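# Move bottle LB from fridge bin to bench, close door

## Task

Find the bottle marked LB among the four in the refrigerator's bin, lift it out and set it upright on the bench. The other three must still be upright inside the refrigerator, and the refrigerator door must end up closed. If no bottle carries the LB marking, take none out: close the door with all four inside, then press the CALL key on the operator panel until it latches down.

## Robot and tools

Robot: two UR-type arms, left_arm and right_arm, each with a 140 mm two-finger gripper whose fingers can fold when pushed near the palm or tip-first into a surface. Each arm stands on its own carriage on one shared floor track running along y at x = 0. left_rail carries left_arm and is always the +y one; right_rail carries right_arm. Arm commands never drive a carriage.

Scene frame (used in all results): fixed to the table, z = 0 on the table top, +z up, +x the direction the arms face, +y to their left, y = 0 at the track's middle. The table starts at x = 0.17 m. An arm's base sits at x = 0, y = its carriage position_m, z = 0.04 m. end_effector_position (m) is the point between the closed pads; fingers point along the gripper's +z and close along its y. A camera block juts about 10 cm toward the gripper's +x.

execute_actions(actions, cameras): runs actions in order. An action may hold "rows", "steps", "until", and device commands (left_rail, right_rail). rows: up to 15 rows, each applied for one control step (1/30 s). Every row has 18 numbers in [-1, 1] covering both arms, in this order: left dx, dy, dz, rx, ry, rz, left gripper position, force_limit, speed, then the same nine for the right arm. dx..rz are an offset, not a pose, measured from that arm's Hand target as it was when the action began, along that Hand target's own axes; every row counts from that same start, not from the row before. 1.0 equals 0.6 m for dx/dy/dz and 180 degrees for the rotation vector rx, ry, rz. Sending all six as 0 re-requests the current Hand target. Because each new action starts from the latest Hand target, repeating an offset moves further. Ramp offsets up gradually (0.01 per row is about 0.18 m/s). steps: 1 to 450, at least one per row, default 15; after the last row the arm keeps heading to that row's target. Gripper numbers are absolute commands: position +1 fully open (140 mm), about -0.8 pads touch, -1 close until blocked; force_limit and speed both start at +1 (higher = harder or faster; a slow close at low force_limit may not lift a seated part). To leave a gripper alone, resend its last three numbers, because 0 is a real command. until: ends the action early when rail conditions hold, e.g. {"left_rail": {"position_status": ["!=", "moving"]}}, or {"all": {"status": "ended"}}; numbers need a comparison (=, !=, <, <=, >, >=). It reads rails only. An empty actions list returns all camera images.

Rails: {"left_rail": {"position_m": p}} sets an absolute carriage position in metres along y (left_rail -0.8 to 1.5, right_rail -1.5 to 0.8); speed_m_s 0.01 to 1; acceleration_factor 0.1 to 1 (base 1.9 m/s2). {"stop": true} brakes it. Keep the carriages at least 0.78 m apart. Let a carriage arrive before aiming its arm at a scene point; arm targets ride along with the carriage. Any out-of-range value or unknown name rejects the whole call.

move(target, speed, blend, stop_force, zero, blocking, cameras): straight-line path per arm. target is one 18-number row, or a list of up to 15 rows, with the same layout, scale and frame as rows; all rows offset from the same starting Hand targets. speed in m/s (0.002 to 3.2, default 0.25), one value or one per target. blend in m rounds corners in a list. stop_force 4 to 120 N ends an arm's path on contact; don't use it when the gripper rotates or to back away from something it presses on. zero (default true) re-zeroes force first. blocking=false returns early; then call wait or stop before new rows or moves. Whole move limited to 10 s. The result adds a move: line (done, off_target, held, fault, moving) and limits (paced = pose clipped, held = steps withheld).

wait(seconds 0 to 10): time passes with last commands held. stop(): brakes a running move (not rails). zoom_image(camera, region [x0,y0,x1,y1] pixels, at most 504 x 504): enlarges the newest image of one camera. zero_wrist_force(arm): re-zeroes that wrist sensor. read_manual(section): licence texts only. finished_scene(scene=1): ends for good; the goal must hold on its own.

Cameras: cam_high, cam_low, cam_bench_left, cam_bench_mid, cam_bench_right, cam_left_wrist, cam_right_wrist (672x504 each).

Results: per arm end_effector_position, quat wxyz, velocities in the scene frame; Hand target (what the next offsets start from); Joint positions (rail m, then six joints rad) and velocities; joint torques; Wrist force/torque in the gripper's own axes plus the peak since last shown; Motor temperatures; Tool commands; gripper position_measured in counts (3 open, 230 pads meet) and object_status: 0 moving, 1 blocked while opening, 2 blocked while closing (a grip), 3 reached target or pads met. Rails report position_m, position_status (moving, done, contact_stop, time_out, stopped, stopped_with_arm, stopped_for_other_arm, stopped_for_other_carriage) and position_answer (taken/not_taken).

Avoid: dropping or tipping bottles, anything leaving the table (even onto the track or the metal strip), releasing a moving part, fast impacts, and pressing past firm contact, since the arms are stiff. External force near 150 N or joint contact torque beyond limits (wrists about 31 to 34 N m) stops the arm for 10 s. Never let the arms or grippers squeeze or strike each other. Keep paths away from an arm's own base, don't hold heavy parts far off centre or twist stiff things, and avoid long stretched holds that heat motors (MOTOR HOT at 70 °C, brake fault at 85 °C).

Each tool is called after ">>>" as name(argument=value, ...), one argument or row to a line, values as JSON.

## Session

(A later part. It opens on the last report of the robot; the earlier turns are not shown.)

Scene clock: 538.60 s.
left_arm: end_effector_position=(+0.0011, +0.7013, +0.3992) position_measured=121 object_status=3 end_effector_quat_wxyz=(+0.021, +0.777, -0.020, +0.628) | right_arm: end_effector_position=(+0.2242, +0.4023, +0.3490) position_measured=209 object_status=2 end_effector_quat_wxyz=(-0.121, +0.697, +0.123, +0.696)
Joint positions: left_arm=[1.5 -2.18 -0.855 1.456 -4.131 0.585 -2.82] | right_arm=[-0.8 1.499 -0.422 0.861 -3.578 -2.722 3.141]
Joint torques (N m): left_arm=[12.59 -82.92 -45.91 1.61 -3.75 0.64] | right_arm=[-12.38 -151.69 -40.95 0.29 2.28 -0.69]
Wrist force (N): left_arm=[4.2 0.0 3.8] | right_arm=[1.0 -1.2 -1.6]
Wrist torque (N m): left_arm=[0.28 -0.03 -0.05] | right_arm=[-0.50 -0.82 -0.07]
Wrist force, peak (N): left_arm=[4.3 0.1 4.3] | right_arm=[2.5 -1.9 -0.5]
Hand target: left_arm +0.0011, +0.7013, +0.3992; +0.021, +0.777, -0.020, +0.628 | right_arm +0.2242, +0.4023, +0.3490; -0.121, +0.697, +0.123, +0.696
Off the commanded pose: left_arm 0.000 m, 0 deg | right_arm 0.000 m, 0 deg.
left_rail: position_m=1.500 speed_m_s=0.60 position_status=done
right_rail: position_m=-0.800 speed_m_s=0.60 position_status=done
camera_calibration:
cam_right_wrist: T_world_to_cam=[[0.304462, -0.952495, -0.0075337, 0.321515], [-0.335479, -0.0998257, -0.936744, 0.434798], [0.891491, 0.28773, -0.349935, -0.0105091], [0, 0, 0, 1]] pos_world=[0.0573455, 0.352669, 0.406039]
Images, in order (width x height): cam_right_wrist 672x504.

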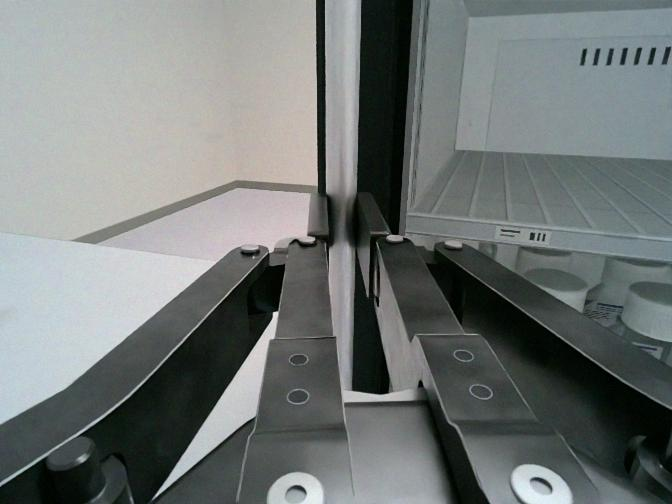

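>>> move(
  target=[
    [0,0,0,0,0,0,0.07,0,-0.5, 0,-0.0202,-0.1213,0.0156,0,0,-1,-0.05,-1],
    [0,0,0,0,0,0,0.07,0,-0.5, 0,-0.0192,-0.2447,0.0311,0,0,-1,-0.05,-1],
  ],
  speed=0.08,
  blend=[0.01, 0],
  cameras=["cam_right_wrist"],
)

Scene clock: 561.07 s.
left_arm: end_effector_position=(+0.0011, +0.7013, +0.3992) position_measured=121 object_status=3 end_effector_quat_wxyz=(+0.021, +0.777, -0.020, +0.628) | right_arm: end_effector_position=(+0.0824, +0.3632, +0.3491) position_measured=209 object_status=2 end_effector_quat_wxyz=(-0.155, +0.690, +0.157, +0.690)
Joint positions: left_arm=[1.5 -2.18 -0.855 1.456 -4.131 0.585 -2.82] | right_arm=[-0.8 1.621 -0.511 1.045 -3.673 -2.746 3.141]
Joint torques (N m): left_arm=[10.72 -82.4 -45.53 1.57 -3.44 0.62] | right_arm=[14.87 -154.43 -39.05 -4.57 -1.45 3.82]
Wrist force (N): left_arm=[4.2 0.0 3.8] | right_arm=[-5.4 0.3 0.2]
Wrist torque (N m): left_arm=[0.28 -0.03 -0.05] | right_arm=[-0.34 -1.12 -0.01]
Wrist force, peak (N): left_arm=[4.6 0.0 3.9] | right_arm=[1.2 -3.5 18.3]
Hand target: left_arm +0.0011, +0.7013, +0.3992; +0.021, +0.777, -0.020, +0.628 | right_arm +0.0823, +0.3631, +0.3491; -0.155, +0.690, +0.157, +0.690
Off the commanded pose: left_arm 0.000 m, 0 deg | right_arm 0.000 m, 0 deg.
left_rail: position_m=1.500 speed_m_s=0.60 position_status=done
right_rail: position_m=-0.800 speed_m_s=0.60 position_status=done
move: done
camera_calibration:
cam_right_wrist: T_world_to_cam=[[0.395814, -0.918299, -0.00761913, 0.307519], [-0.324397, -0.132053, -0.936658, 0.39413], [0.859126, 0.373214, -0.350162, 0.0989045], [0, 0, 0, 1]] pos_world=[-0.0788374, 0.297527, 0.40614]
Images, in order (width x height): cam_right_wrist 672x504.

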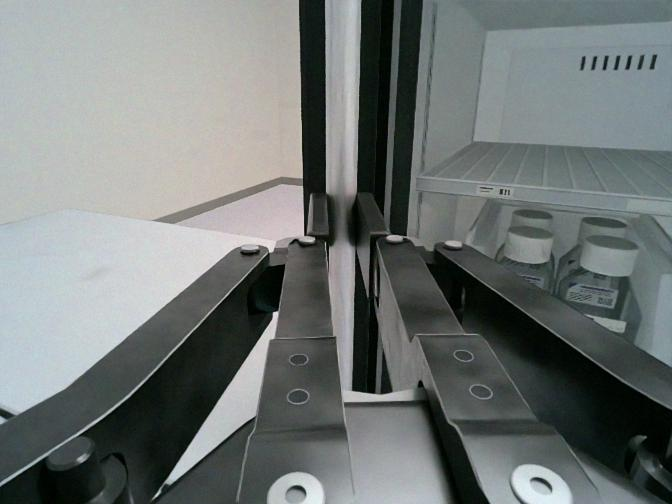

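>>> move(
  target=[
    [0,0,0,0,0,0,0.07,0,-0.5, 0,0.0240,-0.1833,0.0228,0,0,-1,-0.05,-1],
    [0,0,0,0,0,0,0.07,0,-0.5, 0,0.0947,-0.3548,0.0461,0,0,-1,-0.05,-1],
  ],
  speed=0.1,
  blend=[0.01, 0],
  cameras=["cam_right_wrist"],
)

Scene clock: 566.90 s.
left_arm: end_effector_position=(+0.0011, +0.7013, +0.3992) position_measured=121 object_status=3 end_effector_quat_wxyz=(+0.021, +0.777, -0.020, +0.628) | right_arm: end_effector_position=(-0.0853, +0.2203, +0.3494) position_measured=209 object_status=2 end_effector_quat_wxyz=(-0.205, +0.677, +0.206, +0.676)
Joint positions: left_arm=[1.5 -2.18 -0.855 1.456 -4.131 0.585 -2.82] | right_arm=[-0.8 1.795 -0.699 1.437 -3.877 -2.776 3.143]
Joint torques (N m): left_arm=[11.71 -82.38 -45.75 1.82 -3.84 0.58] | right_arm=[-28.37 -148.22 -22.62 -11.89 -24.67 3.46]
Wrist force (N): left_arm=[4.1 0.0 4.1] | right_arm=[-8.8 -54.5 -16.0]
Wrist torque (N m): left_arm=[0.27 -0.01 -0.05] | right_arm=[1.47 -1.24 -0.19]
Wrist force, peak (N): left_arm=[4.5 -0.2 4.0] | right_arm=[-7.6 -71.9 -17.3]
Hand target: left_arm +0.0011, +0.7013, +0.3992; +0.021, +0.777, -0.020, +0.628 | right_arm -0.0854, +0.2202, +0.3494; -0.205, +0.677, +0.206, +0.676
Off the commanded pose: left_arm 0.000 m, 0 deg | right_arm 0.000 m, 0 deg.
left_rail: position_m=1.500 speed_m_s=0.60 position_status=done
right_rail: position_m=-0.800 speed_m_s=0.60 position_status=done
move: done
camera_calibration:
cam_right_wrist: T_world_to_cam=[[0.524157, -0.851586, -0.00780952, 0.239045], [-0.302296, -0.177477, -0.936546, 0.333066], [0.796163, 0.493258, -0.350457, 0.264634], [0, 0, 0, 1]] pos_world=[-0.235304, 0.132146, 0.406542]
Images, in order (width x height): cam_right_wrist 672x504.

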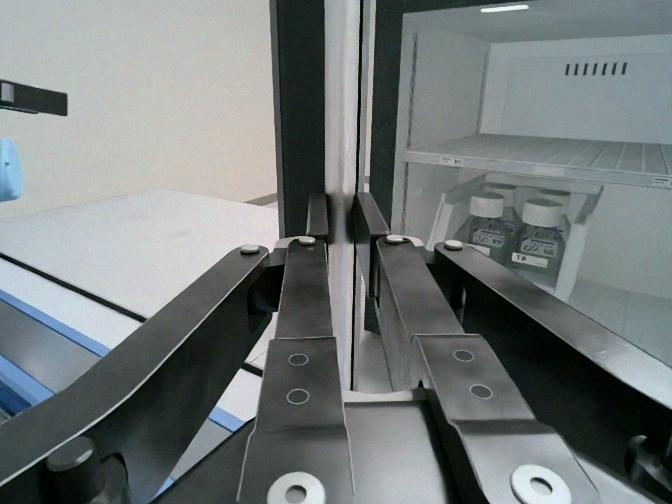

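>>> execute_actions(
  actions=[
    {"rows": [[0,0,0,0,0,0,0.07,0,-0.5,0,-0.005,0,0,0,0,-1,-0.05,-1]], "steps": 20},
  ],
)

Scene clock: 570.50 s.
left_arm: end_effector_position=(+0.0011, +0.7013, +0.3992) position_measured=121 object_status=3 end_effector_quat_wxyz=(+0.021, +0.777, -0.020, +0.628) | right_arm: end_effector_position=(-0.0871, +0.2227, +0.3494) position_measured=209 object_status=2 end_effector_quat_wxyz=(-0.205, +0.677, +0.206, +0.676)
Joint positions: left_arm=[1.5 -2.18 -0.855 1.456 -4.131 0.585 -2.82] | right_arm=[-0.8 1.797 -0.695 1.43 -3.873 -2.778 3.143]
Joint torques (N m): left_arm=[10.6 -80.46 -45.43 1.76 -3.59 0.44] | right_arm=[7.89 -117.72 -52.39 -1.28 -0.03 -2.34]
Wrist force (N): left_arm=[4.1 -0.2 3.8] | right_arm=[-17.3 -7.2 -1.6]
Wrist torque (N m): left_arm=[0.22 -0.01 -0.05] | right_arm=[-0.29 -1.40 -0.15]
Wrist force, peak (N): left_arm=[4.5 0.0 4.0] | right_arm=[-9.3 -54.4 -15.7]
Hand target: left_arm +0.0011, +0.7013, +0.3992; +0.021, +0.777, -0.020, +0.628 | right_arm -0.0871, +0.2227, +0.3494; -0.205, +0.677, +0.206, +0.676
Off the commanded pose: left_arm 0.000 m, 0 deg | right_arm 0.000 m, 0 deg.
left_rail: position_m=1.500 speed_m_s=0.60 position_status=done
right_rail: position_m=-0.800 speed_m_s=0.60 position_status=done

>>> move(
  target=[0,0,0,0,0,0,0.07,0,-0.5, -0.001,0.0573,-0.1148,0.0154,0,0,-1,-0.05,-1],
  speed=0.1,
)

Scene clock: 588.83 s.
left_arm: end_effector_position=(+0.0011, +0.7013, +0.3992) position_measured=121 object_status=3 end_effector_quat_wxyz=(+0.021, +0.777, -0.020, +0.628) | right_arm: end_effector_position=(-0.1252, +0.1559, +0.3490) position_measured=209 object_status=2 end_effector_quat_wxyz=(-0.221, +0.672, +0.223, +0.671)
Joint positions: left_arm=[1.5 -2.18 -0.855 1.456 -4.131 0.585 -2.82] | right_arm=[-0.8 1.852 -0.766 1.581 -3.953 -2.785 3.143]
Joint torques (N m): left_arm=[10.27 -82.2 -44.93 1.6 -3.58 0.39] | right_arm=[-48.37 -134.57 -12.96 -12.61 -31.56 -0.09]
Wrist force (N): left_arm=[4.0 -0.1 3.8] | right_arm=[-2.6 -70.3 -29.7]
Wrist torque (N m): left_arm=[0.25 0.03 -0.05] | right_arm=[2.10 -1.01 -0.17]
Wrist force, peak (N): left_arm=[4.4 0.0 4.1] | right_arm=[-2.6 -70.3 -29.7]
Hand target: left_arm +0.0011, +0.7013, +0.3992; +0.021, +0.777, -0.020, +0.628 | right_arm -0.1252, +0.1558, +0.3489; -0.221, +0.672, +0.223, +0.671
Off the commanded pose: left_arm 0.000 m, 0 deg | right_arm 0.000 m, 0 deg.
left_rail: position_m=1.500 speed_m_s=0.60 position_status=done
right_rail: position_m=-0.800 speed_m_s=0.60 position_status=done
move: done

>>> move(
  target=[
    [0,0,0,0,0,0,0.07,0,-0.5, 0,-0.007,-0.0035,0,0,0,-1,-0.05,-1],
    [0,0,0,0,0,0,0.07,0,-0.5, 0,0.0535,-0.0975,0.0128,0,0,-1,-0.05,-1],
  ],
  speed=0.08,
  blend=[0.002, 0],
)

Scene clock: 598.03 s.
left_arm: end_effector_position=(+0.0011, +0.7013, +0.3992) position_measured=121 object_status=3 end_effector_quat_wxyz=(+0.021, +0.777, -0.020, +0.628) | right_arm: end_effector_position=(-0.1530, +0.0953, +0.3491) position_measured=209 object_status=2 end_effector_quat_wxyz=(-0.234, +0.667, +0.236, +0.667)
Joint positions: left_arm=[1.5 -2.18 -0.855 1.456 -4.131 0.585 -2.82] | right_arm=[-0.8 1.902 -0.824 1.705 -4.018 -2.794 3.144]
Joint torques (N m): left_arm=[10.56 -82.47 -44.69 1.97 -3.08 0.44] | right_arm=[-30.52 -134.72 -20.17 -10.94 -22.78 -0.95]
Wrist force (N): left_arm=[4.0 -0.2 4.1] | right_arm=[-13.6 -49.9 -27.6]
Wrist torque (N m): left_arm=[0.23 0.01 -0.05] | right_arm=[1.40 -1.40 -0.29]
Wrist force, peak (N): left_arm=[4.6 -0.1 4.0] | right_arm=[-2.2 -70.6 -30.0]
Hand target: left_arm +0.0011, +0.7013, +0.3992; +0.021, +0.777, -0.020, +0.628 | right_arm -0.1531, +0.0952, +0.3491; -0.234, +0.667, +0.236, +0.667
Off the commanded pose: left_arm 0.000 m, 0 deg | right_arm 0.000 m, 0 deg.
left_rail: position_m=1.500 speed_m_s=0.60 position_status=done
right_rail: position_m=-0.800 speed_m_s=0.60 position_status=done
move: done

>>> move(
  target=[
    [0,0,0,0,0,0,0.07,0,-0.5, 0,-0.005,-0.0031,0,0,0,-1,-0.05,-1],
    [0,0,0,0,0,0,0.07,0,-0.5, 0,0.0742,-0.1075,0.0139,0,0,-1,-0.05,-1],
  ],
  speed=0.08,
  blend=[0.002, 0],
  cameras=["cam_right_wrist", "cam_left_wrist"],
)

Scene clock: 604.03 s.
left_arm: end_effector_position=(+0.0011, +0.7013, +0.3992) position_measured=121 object_status=3 end_effector_quat_wxyz=(+0.021, +0.777, -0.020, +0.628) | right_arm: end_effector_position=(-0.1753, +0.0202, +0.3493) position_measured=209 object_status=2 end_effector_quat_wxyz=(-0.249, +0.662, +0.250, +0.661)
Joint positions: left_arm=[1.5 -2.18 -0.855 1.456 -4.131 0.585 -2.82] | right_arm=[-0.8 1.958 -0.892 1.85 -4.096 -2.807 3.144]
Joint torques (N m): left_arm=[10.37 -82.28 -44.3 1.6 -3.09 0.61] | right_arm=[12.68 -119.35 -27.32 -5.34 -1.09 -2.47]
Wrist force (N): left_arm=[4.3 -0.1 3.7] | right_arm=[-9.9 -0.4 2.1]
Wrist torque (N m): left_arm=[0.24 -0.04 -0.06] | right_arm=[-0.53 -1.24 -0.21]
Wrist force, peak (N): left_arm=[4.6 -0.1 3.8] | right_arm=[-13.8 -50.3 -27.4]
Hand target: left_arm +0.0011, +0.7013, +0.3992; +0.021, +0.777, -0.020, +0.628 | right_arm -0.1754, +0.0200, +0.3492; -0.249, +0.662, +0.251, +0.661
Off the commanded pose: left_arm 0.000 m, 0 deg | right_arm 0.000 m, 0 deg.
left_rail: position_m=1.500 speed_m_s=0.60 position_status=done
right_rail: position_m=-0.800 speed_m_s=0.60 position_status=done
move: done; blend cut to 0.0018 m at target 1
camera_calibration:
cam_left_wrist: T_world_to_cam=[[-0.110525, -0.99387, 0.00268749, 0.700022], [-0.504711, 0.0537972, -0.861611, 0.311177], [0.856184, -0.0965857, -0.507563, 0.452983], [0, 0, 0, 1]] pos_world=[-0.153413, 0.722742, 0.496149]
cam_right_wrist: T_world_to_cam=[[0.631879, -0.775025, -0.00806212, 0.133159], [-0.276627, -0.215793, -0.936435, 0.275421], [0.724021, 0.593944, -0.350748, 0.420403], [0, 0, 0, 1]] pos_world=[-0.312332, -0.0870604, 0.406443]
Images, in order (width x height): cam_left_wrist 672x504, cam_right_wrist 672x504.

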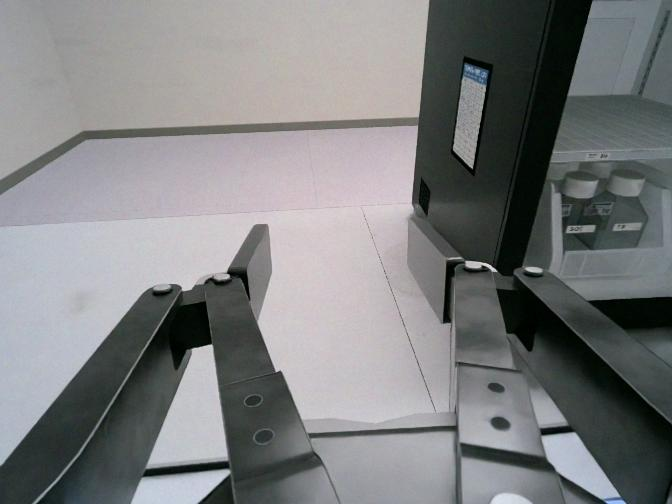

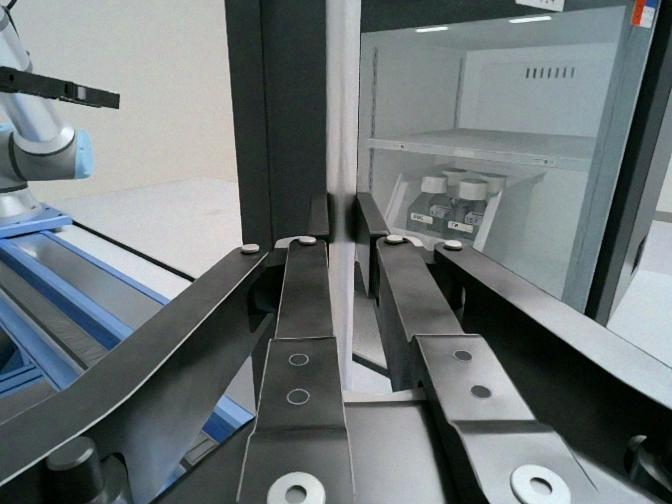

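>>> execute_actions(
  actions=[
    {"left_rail": {"position_m": 1.25}, "steps": 120, "until": {"left_rail": {"position_status": ["!=", "moving"]}}},
  ],
)

>>> move(
  target=[-0.0647,0.337,0.4908,0,-0.0167,0,1,0,-0.5, 0,0,0,0,0,0,-1,-0.05,-1],
  speed=0.2,
  stop_force=25,
  cameras=["cam_left_wrist", "cam_right_wrist"],
)

Scene clock: 657.30 s.
left_arm: end_effector_position=(+0.0011, +0.4516, +0.3992) position_measured=121 object_status=3 end_effector_quat_wxyz=(+0.021, +0.777, -0.020, +0.628) | right_arm: end_effector_position=(-0.1754, +0.0200, +0.3492) position_measured=209 object_status=2 end_effector_quat_wxyz=(-0.249, +0.662, +0.251, +0.661)
Joint positions: left_arm=[1.25 -2.18 -0.855 1.456 -4.131 0.585 -2.82] | right_arm=[-0.8 1.958 -0.892 1.851 -4.096 -2.807 3.144]
Joint torques (N m): left_arm=[6.36 -87.53 -44.03 1.82 -3.38 0.4] | right_arm=[13.91 -117.63 -26.85 -5.36 -1.18 -3.27]
Wrist force (N): left_arm=[4.0 0.0 3.7] | right_arm=[-9.7 0.0 2.0]
Wrist torque (N m): left_arm=[0.27 0.03 -0.05] | right_arm=[-0.43 -1.29 -0.21]
Wrist force, peak (N): left_arm=[4.2 -2.8 3.8] | right_arm=[-10.3 0.1 2.3]
Hand target: left_arm +0.0011, +0.4516, +0.3992; +0.021, +0.777, -0.020, +0.628 | right_arm -0.1754, +0.0200, +0.3492; -0.249, +0.662, +0.251, +0.661
Tool commands: left_gripper/position=+0.07 left_gripper/force_limit=+0.0 left_gripper/speed=-0.5 right_gripper/position=-1.0 right_gripper/force_limit=-0.05 right_gripper/speed=-1.0
Off the commanded pose: left_arm 0.000 m, 0 deg | right_arm 0.000 m, 0 deg.
left_rail: position_m=1.250 speed_m_s=0.60 position_status=done
right_rail: position_m=-0.800 speed_m_s=0.60 position_status=done

Scene clock: 669.83 s.
left_arm: end_effector_position=(+0.2688, +0.2328, +0.3011) position_measured=3 object_status=3 end_effector_quat_wxyz=(+0.020, +0.794, -0.021, +0.608) | right_arm: end_effector_position=(-0.1733, +0.0174, +0.3490) position_measured=209 object_status=2 end_effector_quat_wxyz=(-0.246, +0.663, +0.248, +0.662)
Joint positions: left_arm=[1.25 -1.806 -0.483 0.805 -4.461 0.315 -2.175] | right_arm=[-0.8 1.958 -0.892 1.852 -4.097 -2.816 3.144]
Joint torques (N m): left_arm=[1.1 -133.67 -47.48 1.36 -0.02 2.17] | right_arm=[-0.33 -89.17 -47.44 4.78 7.96 0.25]
Wrist force (N): left_arm=[3.5 -0.5 3.4] | right_arm=[7.1 34.1 -21.5]
Wrist torque (N m): left_arm=[0.08 0.16 -0.18] | right_arm=[-1.47 -0.72 -0.30]
Wrist force, peak (N): left_arm=[3.5 0.1 4.9] | right_arm=[1.5 90.3 -50.9]
Hand target: left_arm +0.2688, +0.2328, +0.3011; +0.020, +0.794, -0.021, +0.608 | right_arm -0.1733, +0.0174, +0.3490; -0.246, +0.663, +0.248, +0.662 (not the last commanded pose)
Tool commands: left_gripper/position=+1.0 left_gripper/force_limit=+0.0 left_gripper/speed=-0.5 right_gripper/position=-1.0 right_gripper/force_limit=-0.05098 right_gripper/speed=-1.0
Off the commanded pose: left_arm 0.000 m, 0 deg | right_arm 0.003 m, 0 deg.
TORQUE FAULT: the external load on joint 6 (wrist 2) of the right arm reached its load limit, and that arm stopped for 10 seconds. A torque fault puts only its own arm into a fault stop. That arm's remaining commands of this call were not run. Before the stop ended, the hold on joint 6 (wrist 2) of that arm was turned back by 0.4 degrees, the way its load pushed it. That arm's target is now where it stood when the stop ended, not its last command. That arm keeps its grip as last carried out and accepts commands again: back off and push less far. That arm stops again whenever a joint's load reaches its limit.
left_rail: position_m=1.250 speed_m_s=0.60 position_status=done
right_rail: position_m=-0.800 speed_m_s=0.60 position_status=done
move: fault (right_arm; stop_force had ended the path)
camera_calibration:
cam_left_wrist: T_world_to_cam=[[-0.110737, -0.993834, 0.00558756, 0.263356], [-0.549136, 0.0564987, -0.833821, 0.389826], [0.828364, -0.0954028, -0.552006, 0.149263], [0, 0, 0, 1]] pos_world=[0.119587, 0.253947, 0.405968]
cam_right_wrist: T_world_to_cam=[[0.625361, -0.780295, -0.00792461, 0.1287], [-0.278265, -0.213503, -0.936475, 0.274808], [0.729035, 0.58784, -0.350645, 0.421428], [0, 0, 0, 1]] pos_world=[-0.31125, -0.0886358, 0.406142]
Images, in order (width x height): cam_left_wrist 672x504, cam_right_wrist 672x504.

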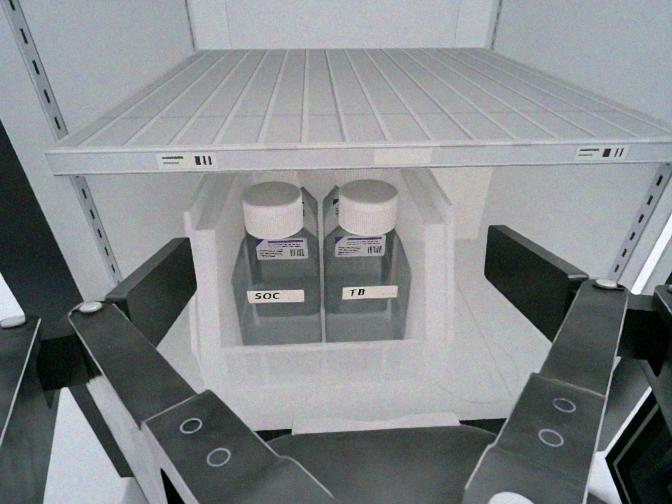

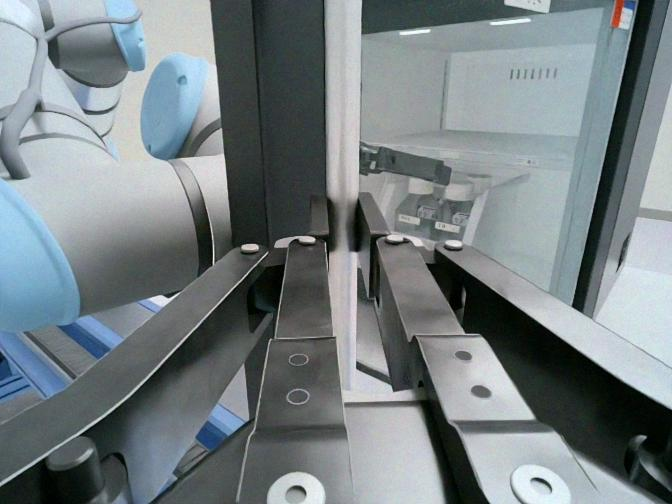

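>>> execute_actions(
  actions=[],
)

Scene clock: 685.63 s.
left_arm: end_effector_position=(+0.2688, +0.2329, +0.3011) position_measured=3 object_status=3 end_effector_quat_wxyz=(+0.020, +0.794, -0.021, +0.608) | right_arm: end_effector_position=(-0.1733, +0.0173, +0.3490) position_measured=209 object_status=2 end_effector_quat_wxyz=(-0.246, +0.663, +0.248, +0.662)
Joint positions: left_arm=[1.25 -1.806 -0.483 0.805 -4.461 0.315 -2.175] | right_arm=[-0.8 1.958 -0.892 1.852 -4.097 -2.816 3.144]
Joint velocities: within noise
Joint torques (N m): left_arm=[-8.28 -141.27 -44.18 5.91 -3.2 2.07] | right_arm=[-0.06 -69.84 -46.41 6.62 16.17 0.19]
Motor temperatures (°C): left_arm=[30 29 27 35 37 30] | right_arm=[31 34 30 32 34 32]
Wrist force (N): left_arm=[3.8 -0.5 3.2] | right_arm=[6.4 31.5 -15.3]
Wrist torque (N m): left_arm=[0.09 0.08 -0.18] | right_arm=[-1.41 -0.73 -0.29]
Wrist force, peak (N): left_arm=[3.9 -0.3 3.5] | right_arm=[7.1 33.6 -20.7]
Hand target: left_arm +0.2688, +0.2329, +0.3011; +0.020, +0.794, -0.021, +0.608 | right_arm -0.1733, +0.0173, +0.3490; -0.246, +0.663, +0.248, +0.662 (not the last commanded pose)
Tool commands: left_gripper/position=+1.0 left_gripper/force_limit=+0.0 left_gripper/speed=-0.5 right_gripper/position=-1.0 right_gripper/force_limit=-0.05098 right_gripper/speed=-1.0
Off the commanded pose: left_arm 0.000 m, 0 deg | right_arm 0.003 m, 0 deg.
left_rail: position_m=1.250 speed_m_s=0.60 position_status=done
right_rail: position_m=-0.800 speed_m_s=0.60 position_status=done
camera_calibration:
cam_left_wrist: T_world_to_cam=[[-0.110715, -0.993837, 0.0054409, 0.263513], [-0.54913, 0.0566092, -0.833818, 0.389791], [0.828371, -0.0953042, -0.552013, 0.14925], [0, 0, 0, 1]] pos_world=[0.119587, 0.254048, 0.405969]
cam_right_wrist: T_world_to_cam=[[0.625361, -0.780295, -0.00792461, 0.128622], [-0.278265, -0.213503, -0.936475, 0.274787], [0.729035, 0.58784, -0.350645, 0.421487], [0, 0, 0, 1]] pos_world=[-0.31125, -0.0887358, 0.406142]

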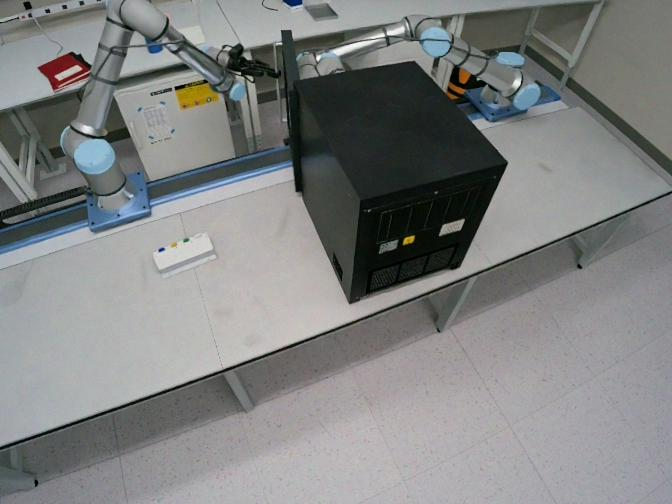

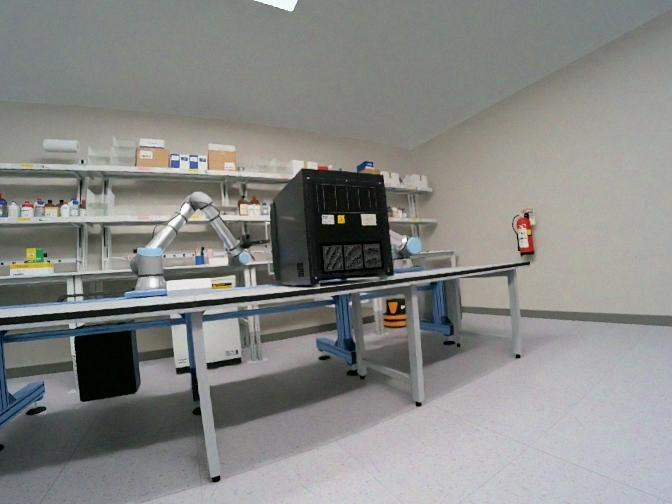

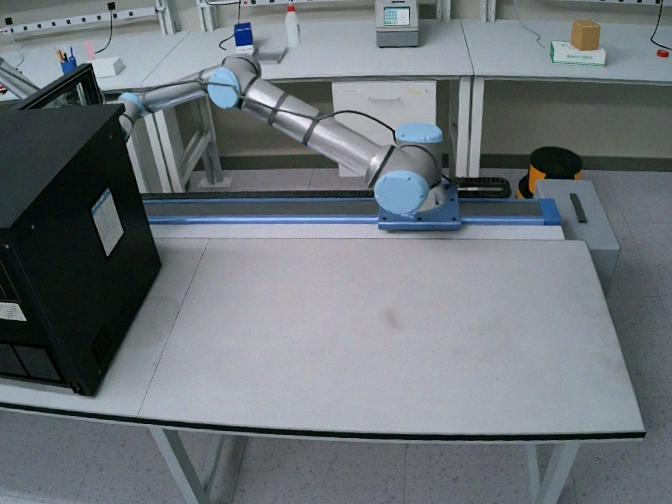

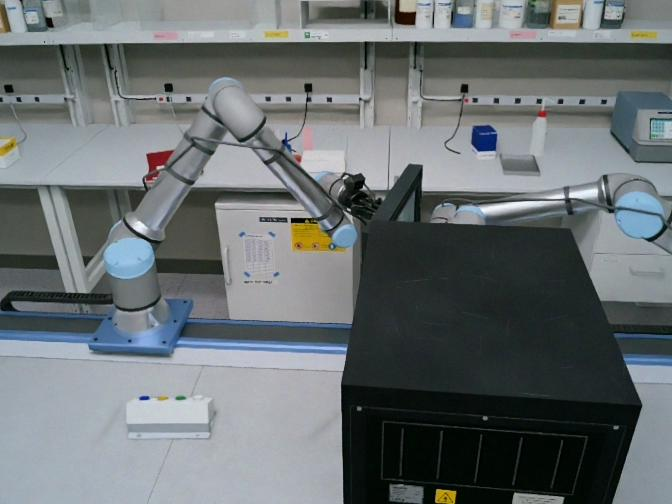

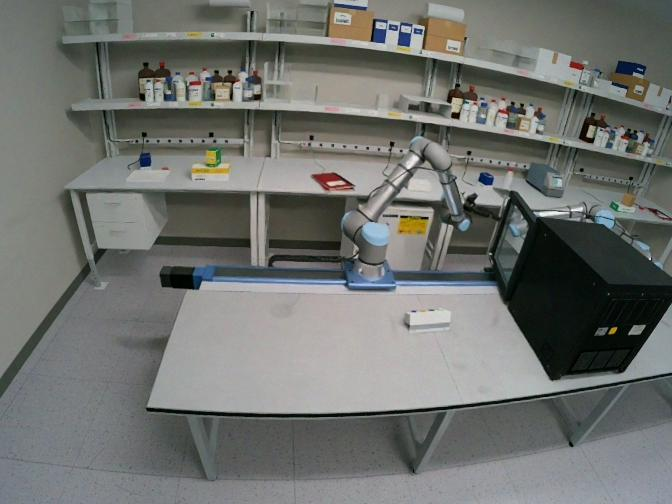

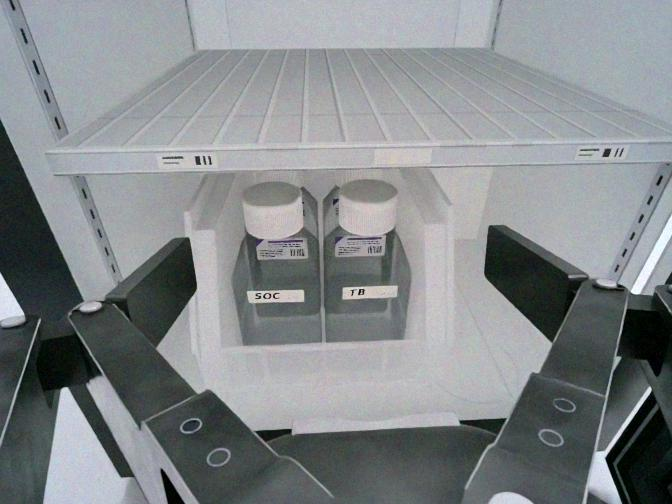

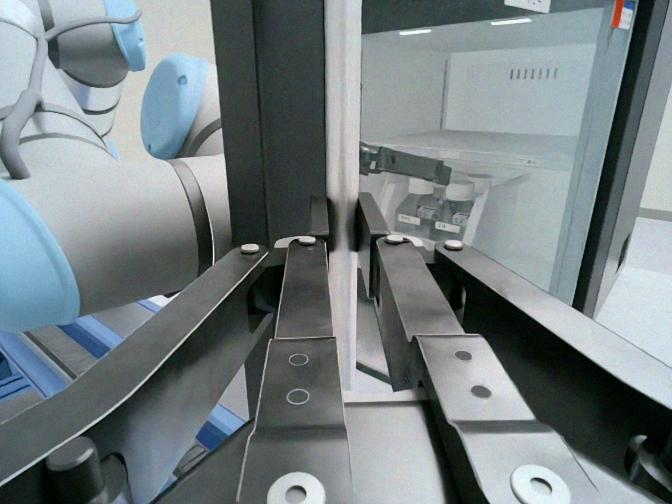

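>>> move(
  target=[0,0,0,0,0,0,1,0,-0.5, 0,0.0357,-0.0355,0.014,0,0,-1,-0.05,-1],
  speed=0.04,
  stop_force=50,
)

Scene clock: 717.37 s.
left_arm: end_effector_position=(+0.2687, +0.2329, +0.3011) position_measured=3 object_status=3 end_effector_quat_wxyz=(+0.020, +0.794, -0.021, +0.608) | right_arm: end_effector_position=(-0.1753, -0.0128, +0.3491) position_measured=209 object_status=2 end_effector_quat_wxyz=(-0.261, +0.657, +0.262, +0.657)
Joint positions: left_arm=[1.25 -1.806 -0.483 0.805 -4.461 0.315 -2.175] | right_arm=[-0.8 1.971 -0.93 1.933 -4.141 -2.784 3.144]
Joint torques (N m): left_arm=[3.28 -122.65 -43.86 5.8 -5.35 1.86] | right_arm=[26.58 -96.45 -19.87 -1.9 7.75 -3.29]
Wrist force (N): left_arm=[3.9 -0.3 3.4] | right_arm=[6.7 11.9 13.5]
Wrist torque (N m): left_arm=[0.13 0.07 -0.18] | right_arm=[-0.54 -0.71 -0.11]
Wrist force, peak (N): left_arm=[4.2 -0.6 3.6] | right_arm=[6.5 32.3 -15.3]
Hand target: left_arm +0.2688, +0.2329, +0.3011; +0.020, +0.794, -0.021, +0.608 | right_arm -0.1753, -0.0128, +0.3491; -0.261, +0.657, +0.262, +0.657
Off the commanded pose: left_arm 0.000 m, 0 deg | right_arm 0.000 m, 0 deg.
left_rail: position_m=1.250 speed_m_s=0.60 position_status=done
right_rail: position_m=-0.800 speed_m_s=0.60 position_status=done
move: done

>>> move(
  target=[0,0,0,0,0,0,1,0,-0.5, 0,0.0345,-0.0372,0.0144,0,0,-1,-0.05,-1],
  speed=0.04,
  stop_force=50,
)

>>> execute_actions(
  actions=[],
  cameras=["cam_right_wrist", "cam_left_wrist"],
)

Scene clock: 722.90 s.
left_arm: end_effector_position=(+0.2688, +0.2329, +0.3011) position_measured=3 object_status=3 end_effector_quat_wxyz=(+0.020, +0.794, -0.021, +0.608) | right_arm: end_effector_position=(-0.1773, -0.0432, +0.3492) position_measured=209 object_status=2 end_effector_quat_wxyz=(-0.275, +0.651, +0.277, +0.651)
Joint positions: left_arm=[1.25 -1.806 -0.483 0.805 -4.461 0.315 -2.175] | right_arm=[-0.8 1.983 -0.966 2.013 -4.184 -2.751 3.144]
Joint torques (N m): left_arm=[11.12 -111.16 -45.02 5.71 -5.32 2] | right_arm=[37.96 -96.08 -22.52 -1.86 12.23 -3.44]
Wrist force (N): left_arm=[3.6 -0.6 3.3] | right_arm=[2.0 22.1 24.4]
Wrist torque (N m): left_arm=[0.07 0.13 -0.18] | right_arm=[-0.97 -0.76 -0.08]
Wrist force, peak (N): left_arm=[4.0 -0.2 3.3] | right_arm=[0.2 24.1 25.5]
Hand target: left_arm +0.2688, +0.2329, +0.3011; +0.020, +0.794, -0.021, +0.608 | right_arm -0.1773, -0.0432, +0.3492; -0.275, +0.651, +0.277, +0.651
Off the commanded pose: left_arm 0.000 m, 0 deg | right_arm 0.000 m, 0 deg.
left_rail: position_m=1.250 speed_m_s=0.60 position_status=done
right_rail: position_m=-0.800 speed_m_s=0.60 position_status=done
move: done

Scene clock: 722.90 s.
left_arm: end_effector_position=(+0.2688, +0.2329, +0.3011) position_measured=3 object_status=3 end_effector_quat_wxyz=(+0.020, +0.794, -0.021, +0.608) | right_arm: end_effector_position=(-0.1773, -0.0432, +0.3492) position_measured=209 object_status=2 end_effector_quat_wxyz=(-0.275, +0.651, +0.277, +0.651)
Joint positions: left_arm=[1.25 -1.806 -0.483 0.805 -4.461 0.315 -2.175] | right_arm=[-0.8 1.983 -0.966 2.013 -4.184 -2.751 3.144]
Joint velocities: within noise
Joint torques (N m): left_arm=[11.12 -111.16 -45.02 5.71 -5.32 2] | right_arm=[37.96 -96.08 -22.52 -1.86 12.23 -3.44]
Motor temperatures (°C): left_arm=[30 29 27 35 37 30] | right_arm=[31 34 30 32 34 32]
Wrist force (N): left_arm=[3.6 -0.6 3.3] | right_arm=[2.0 22.1 24.4]
Wrist torque (N m): left_arm=[0.07 0.13 -0.18] | right_arm=[-0.97 -0.76 -0.08]
Wrist force, peak (N): left_arm=[3.6 -0.6 3.3] | right_arm=[2.0 22.1 24.4]
Hand target: left_arm +0.2688, +0.2329, +0.3011; +0.020, +0.794, -0.021, +0.608 | right_arm -0.1773, -0.0432, +0.3492; -0.275, +0.651, +0.277, +0.651
Tool commands: left_gripper/position=+1.0 left_gripper/force_limit=+0.0 left_gripper/speed=-0.5 right_gripper/position=-1.0 right_gripper/force_limit=-0.05 right_gripper/speed=-1.0
Off the commanded pose: left_arm 0.000 m, 0 deg | right_arm 0.000 m, 0 deg.
left_rail: position_m=1.250 speed_m_s=0.60 position_status=done
right_rail: position_m=-0.800 speed_m_s=0.60 position_status=done
camera_calibration:
cam_left_wrist: T_world_to_cam=[[-0.110715, -0.993837, 0.0054409, 0.263513], [-0.54913, 0.0566092, -0.833818, 0.389791], [0.828371, -0.0953042, -0.552013, 0.14925], [0, 0, 0, 1]] pos_world=[0.119587, 0.254048, 0.405969]
cam_right_wrist: T_world_to_cam=[[0.692417, -0.721453, -0.00803535, 0.0984688], [-0.258358, -0.237531, -0.936392, 0.263346], [0.673654, 0.65045, -0.350864, 0.453045], [0, 0, 0, 1]] pos_world=[-0.30534, -0.16109, 0.406343]
Images, in order (width x height): cam_left_wrist 672x504, cam_right_wrist 672x504.

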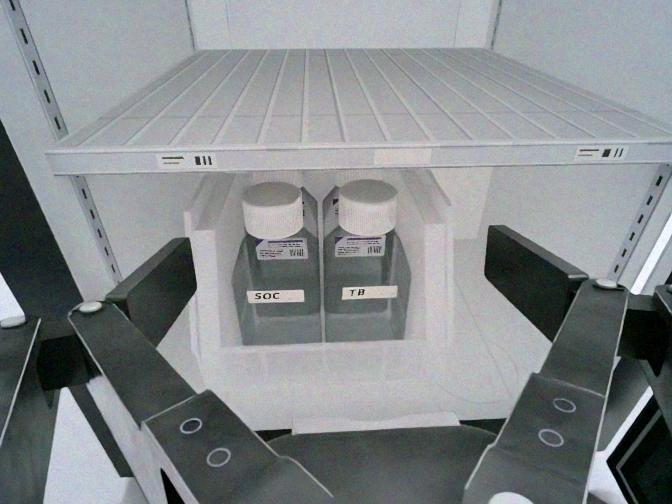

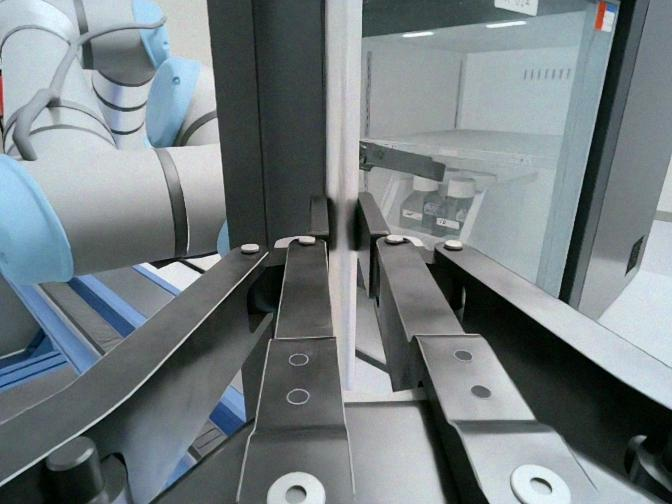

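>>> move(
  target=[
    [0,0,0,0,0,0,1,0,-0.5, 0,0.0403,-0.0335,0.0144,0,0,-1,-0.05,-1],
    [0,0,0,0,0,0,1,0,-0.5, 0,0.0815,-0.0667,0.0283,0,0,-1,-0.05,-1],
  ],
  speed=0.04,
  blend=0.005,
  stop_force=50,
)

Scene clock: 732.03 s.
left_arm: end_effector_position=(+0.2688, +0.2329, +0.3011) position_measured=3 object_status=3 end_effector_quat_wxyz=(+0.020, +0.794, -0.021, +0.608) | right_arm: end_effector_position=(-0.1700, -0.1059, +0.3493) position_measured=209 object_status=2 end_effector_quat_wxyz=(-0.304, +0.638, +0.306, +0.638)
Joint positions: left_arm=[1.25 -1.806 -0.483 0.805 -4.461 0.315 -2.175] | right_arm=[-0.8 1.993 -1.041 2.181 -4.278 -2.673 3.143]
Joint torques (N m): left_arm=[10.73 -115.3 -43.15 5.07 -4.97 2.23] | right_arm=[11.02 -79.42 -9.31 -1.92 1.58 -3.31]
Wrist force (N): left_arm=[3.7 -0.2 3.3] | right_arm=[13.3 -3.4 -0.5]
Wrist torque (N m): left_arm=[0.14 0.11 -0.18] | right_arm=[-0.28 -0.53 -0.08]
Wrist force, peak (N): left_arm=[3.8 -0.3 3.6] | right_arm=[2.4 22.4 24.6]
Hand target: left_arm +0.2688, +0.2329, +0.3011; +0.020, +0.794, -0.021, +0.608 | right_arm -0.1700, -0.1059, +0.3493; -0.304, +0.638, +0.306, +0.638
Off the commanded pose: left_arm 0.000 m, 0 deg | right_arm 0.000 m, 0 deg.
left_rail: position_m=1.250 speed_m_s=0.60 position_status=done
right_rail: position_m=-0.800 speed_m_s=0.60 position_status=done
move: done

>>> move(
  target=[
    [0,0,0,0,0,0,1,0,-0.5, 0,0.0363,-0.0305,0.0139,0,0,-1,-0.05,-1],
    [0,0,0,0,0,0,1,0,-0.5, 0,0.0723,-0.0575,0.0278,0,0,-1,-0.05,-1],
  ],
  speed=0.04,
  blend=0.005,
  stop_force=40,
  cameras=["cam_right_wrist", "cam_bench_mid"],
)

Scene clock: 738.80 s.
left_arm: end_effector_position=(+0.2688, +0.2329, +0.3011) position_measured=3 object_status=3 end_effector_quat_wxyz=(+0.020, +0.794, -0.021, +0.608) | right_arm: end_effector_position=(-0.1579, -0.1600, +0.3494) position_measured=209 object_status=2 end_effector_quat_wxyz=(-0.332, +0.624, +0.333, +0.624)
Joint positions: left_arm=[1.25 -1.806 -0.483 0.805 -4.461 0.315 -2.175] | right_arm=[-0.8 1.986 -1.106 2.334 -4.366 -2.578 3.143]
Joint torques (N m): left_arm=[10.13 -112.38 -42.74 4.93 -4.95 2.27] | right_arm=[-14.56 -71.2 -5.48 -1.98 1.76 -3.23]
Wrist force (N): left_arm=[3.5 -0.3 3.0] | right_arm=[12.8 -3.4 -0.2]
Wrist torque (N m): left_arm=[0.13 0.16 -0.18] | right_arm=[-0.28 -0.54 -0.08]
Wrist force, peak (N): left_arm=[4.0 -0.6 3.3] | right_arm=[14.2 -3.6 0.3]
Hand target: left_arm +0.2688, +0.2329, +0.3011; +0.020, +0.794, -0.021, +0.608 | right_arm -0.1579, -0.1600, +0.3494; -0.332, +0.624, +0.333, +0.624
Off the commanded pose: left_arm 0.000 m, 0 deg | right_arm 0.000 m, 0 deg.
left_rail: position_m=1.250 speed_m_s=0.60 position_status=done
right_rail: position_m=-0.800 speed_m_s=0.60 position_status=done
move: done
camera_calibration:
cam_right_wrist: T_world_to_cam=[[0.808163, -0.588899, -0.00838456, 0.0402826], [-0.213159, -0.279194, -0.936277, 0.241382], [0.549031, 0.758451, -0.351164, 0.513739], [0, 0, 0, 1]] pos_world=[-0.263161, -0.298532, 0.406744]
Images, in order (width x height): cam_bench_mid 672x504, cam_right_wrist 672x504.

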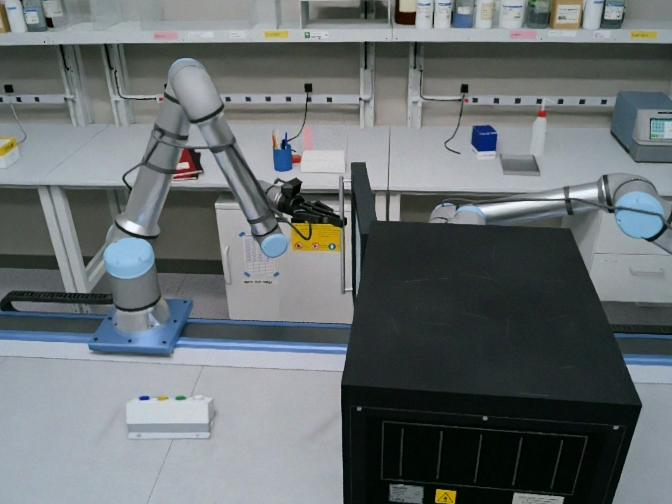

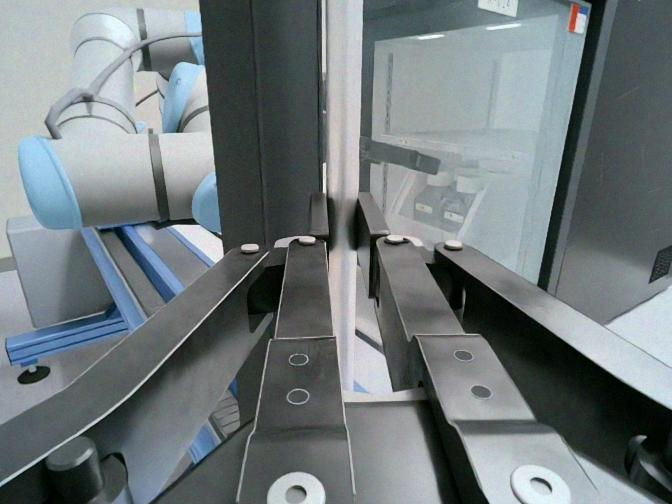

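>>> execute_actions(
  actions=[],
  cameras=["cam_left_wrist"],
)

>>> zoom_image(
  camera="cam_left_wrist",
  region=[150, 150, 500, 450],
)

Scene clock: 759.27 s.
left_arm: end_effector_position=(+0.2688, +0.2329, +0.3011) position_measured=3 object_status=3 end_effector_quat_wxyz=(+0.020, +0.794, -0.021, +0.608) | right_arm: end_effector_position=(-0.1579, -0.1600, +0.3494) position_measured=209 object_status=2 end_effector_quat_wxyz=(-0.332, +0.624, +0.333, +0.624)
Joint positions: left_arm=[1.25 -1.806 -0.483 0.805 -4.461 0.315 -2.175] | right_arm=[-0.8 1.986 -1.106 2.334 -4.366 -2.578 3.143]
Joint velocities: within noise
Joint torques (N m): left_arm=[12.33 -113.16 -43.4 4.24 -5.42 2.61] | right_arm=[-13.44 -71.93 -5.52 -1.84 1.61 -2.91]
Motor temperatures (°C): left_arm=[30 29 27 35 37 30] | right_arm=[31 34 30 32 34 32]
Wrist force (N): left_arm=[3.7 -0.5 3.1] | right_arm=[12.6 -3.1 -0.4]
Wrist torque (N m): left_arm=[0.09 0.10 -0.17] | right_arm=[-0.27 -0.52 -0.08]
Wrist force, peak (N): left_arm=[3.9 -0.6 3.4] | right_arm=[13.3 -3.6 -0.6]
Hand target: left_arm +0.2688, +0.2329, +0.3011; +0.020, +0.794, -0.021, +0.608 | right_arm -0.1579, -0.1600, +0.3494; -0.332, +0.624, +0.333, +0.624
Tool commands: left_gripper/position=+1.0 left_gripper/force_limit=+0.0 left_gripper/speed=-0.5 right_gripper/position=-1.0 right_gripper/force_limit=-0.05 right_gripper/speed=-1.0
Off the commanded pose: left_arm 0.000 m, 0 deg | right_arm 0.000 m, 0 deg.
left_rail: position_m=1.250 speed_m_s=0.60 position_status=done
right_rail: position_m=-0.800 speed_m_s=0.60 position_status=done
camera_calibration:
cam_left_wrist: T_world_to_cam=[[-0.110715, -0.993837, 0.0054409, 0.263513], [-0.54913, 0.0566092, -0.833818, 0.389791], [0.828371, -0.0953042, -0.552013, 0.14925], [0, 0, 0, 1]] pos_world=[0.119587, 0.254048, 0.405969]
Images, in order (width x height): cam_left_wrist 672x504.

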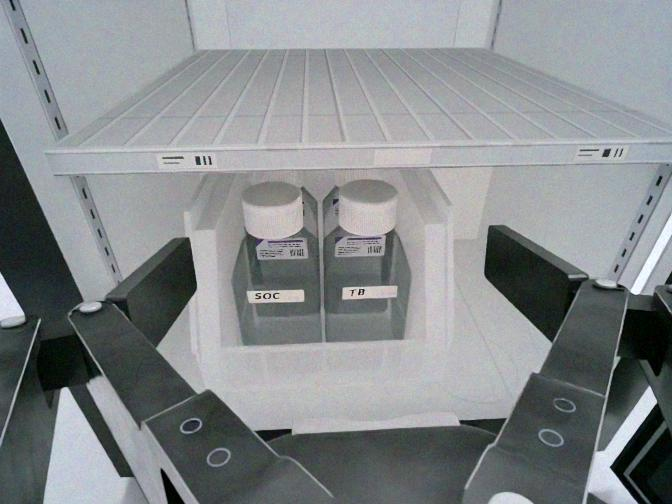

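Scaled by 1.440 from the camera's 672x504 image, which has a finer 960x720 frame.

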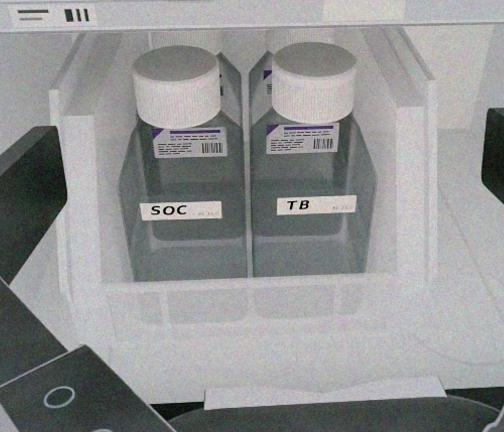

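>>> move(
  target=[0,0,0,0,0,0,-1,-1,0, 0,0,0,0,0,0,-1,-0.05,-1],
)

>>> move(
  target=[-0.1078,0.0055,0.1195,0,-0.1667,0,-1,-1,0, 0,0,0,0,0,0,-1,-0.05,-1],
  speed=0.12,
  stop_force=30,
  cameras=["cam_left_wrist", "cam_right_wrist"],
)

Scene clock: 779.10 s.
left_arm: end_effector_position=(+0.2688, +0.2329, +0.3011) position_measured=233 object_status=3 end_effector_quat_wxyz=(+0.020, +0.794, -0.021, +0.608) | right_arm: end_effector_position=(-0.1579, -0.1600, +0.3494) position_measured=209 object_status=2 end_effector_quat_wxyz=(-0.332, +0.624, +0.333, +0.624)
Joint positions: left_arm=[1.25 -1.806 -0.483 0.805 -4.461 0.315 -2.175] | right_arm=[-0.8 1.986 -1.106 2.334 -4.366 -2.578 3.143]
Joint torques (N m): left_arm=[11.31 -113.78 -42.48 3.87 -5.25 2.24] | right_arm=[-12.75 -69.69 -5.8 -1.63 1.55 -2.73]
Wrist force (N): left_arm=[3.8 -0.3 3.3] | right_arm=[13.2 -3.1 -0.3]
Wrist torque (N m): left_arm=[0.13 0.03 -0.18] | right_arm=[-0.28 -0.63 -0.08]
Wrist force, peak (N): left_arm=[4.1 -0.3 3.4] | right_arm=[13.3 -3.2 -0.4]
Hand target: left_arm +0.2688, +0.2329, +0.3011; +0.020, +0.794, -0.021, +0.608 | right_arm -0.1579, -0.1600, +0.3494; -0.332, +0.624, +0.333, +0.624
Off the commanded pose: left_arm 0.000 m, 0 deg | right_arm 0.000 m, 0 deg.
left_rail: position_m=1.250 speed_m_s=0.60 position_status=done
right_rail: position_m=-0.800 speed_m_s=0.60 position_status=done
move: done

Scene clock: 782.37 s.
left_arm: end_effector_position=(+0.3208, +0.2260, +0.2200) position_measured=233 object_status=3 end_effector_quat_wxyz=(+0.014, +0.924, -0.025, +0.382) | right_arm: end_effector_position=(-0.1579, -0.1600, +0.3494) position_measured=209 object_status=2 end_effector_quat_wxyz=(-0.332, +0.624, +0.333, +0.624)
Joint positions: left_arm=[1.25 -1.664 -0.47 0.541 -4.755 0.788 -1.62] | right_arm=[-0.8 1.986 -1.106 2.334 -4.366 -2.578 3.143]
Joint torques (N m): left_arm=[13.56 -108.42 -54.37 10.53 0.57 2.12] | right_arm=[-12.33 -70.3 -5.47 -1.55 1.47 -2.77]
Wrist force (N): left_arm=[3.3 0.6 1.3] | right_arm=[12.9 -3.6 -0.2]
Wrist torque (N m): left_arm=[0.20 -0.17 -0.12] | right_arm=[-0.38 -0.57 -0.08]
Wrist force, peak (N): left_arm=[3.8 -0.3 3.0] | right_arm=[13.1 -3.0 -0.5]
Hand target: left_arm +0.3208, +0.2260, +0.2200; +0.014, +0.924, -0.025, +0.382 | right_arm -0.1579, -0.1600, +0.3494; -0.332, +0.624, +0.333, +0.624
Off the commanded pose: left_arm 0.000 m, 0 deg | right_arm 0.000 m, 0 deg.
left_rail: position_m=1.250 speed_m_s=0.60 position_status=done
right_rail: position_m=-0.800 speed_m_s=0.60 position_status=done
move: done
camera_calibration:
cam_left_wrist: T_world_to_cam=[[-0.104433, -0.994006, 0.0323416, 0.254964], [-0.891349, 0.0791247, -0.44636, 0.370667], [0.441125, -0.0754424, -0.894269, 0.255774], [0, 0, 0, 1]] pos_world=[0.244192, 0.243403, 0.385935]
cam_right_wrist: T_world_to_cam=[[0.808163, -0.588899, -0.00838456, 0.0402826], [-0.213159, -0.279194, -0.936277, 0.241382], [0.549031, 0.758451, -0.351164, 0.513739], [0, 0, 0, 1]] pos_world=[-0.263161, -0.298532, 0.406744]
Images, in order (width x height): cam_left_wrist 672x504, cam_right_wrist 672x504.

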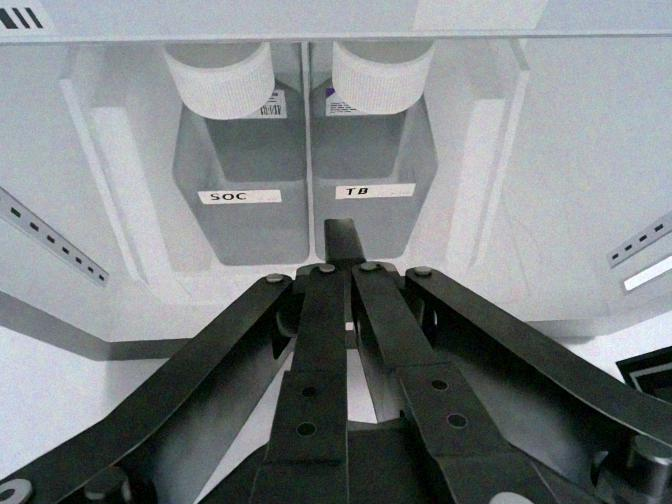

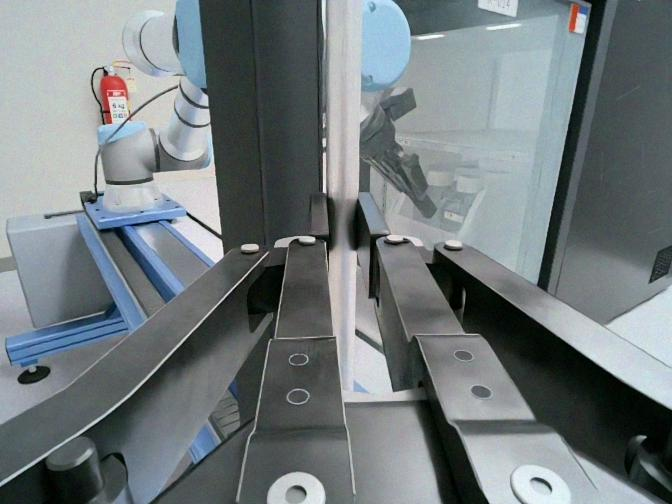

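>>> zoom_image(
  camera="cam_left_wrist",
  region=[90, 30, 590, 380],
)

Scaled by 1.008 from the camera's 672x504 image, which has a finer 960x720 frame.

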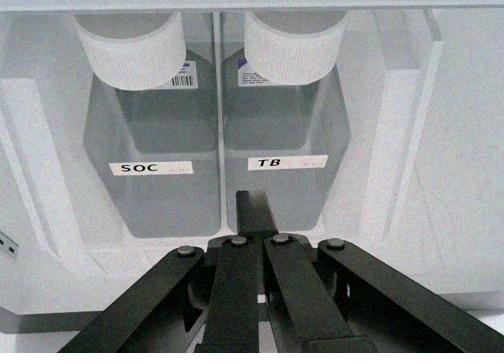

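>>> zoom_image(
  camera="cam_left_wrist",
  region=[90, 220, 340, 370],
)

>>> zoom_image(
  camera="cam_left_wrist",
  region=[360, 180, 610, 340],
)

Scaled by 2.016 from the camera's 672x504 image, which has a finer 960x720 frame.

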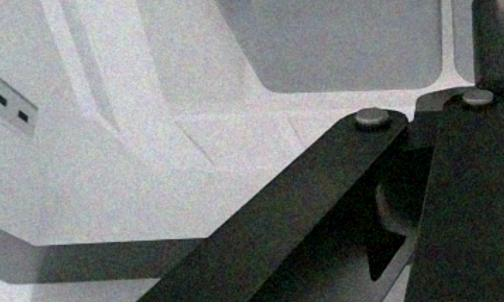

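Scaled by 2.016 from the camera's 672x504 image, which has a finer 960x720 frame.

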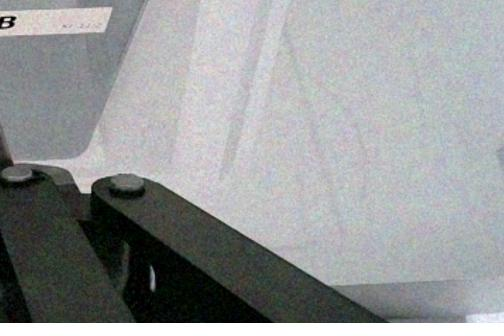

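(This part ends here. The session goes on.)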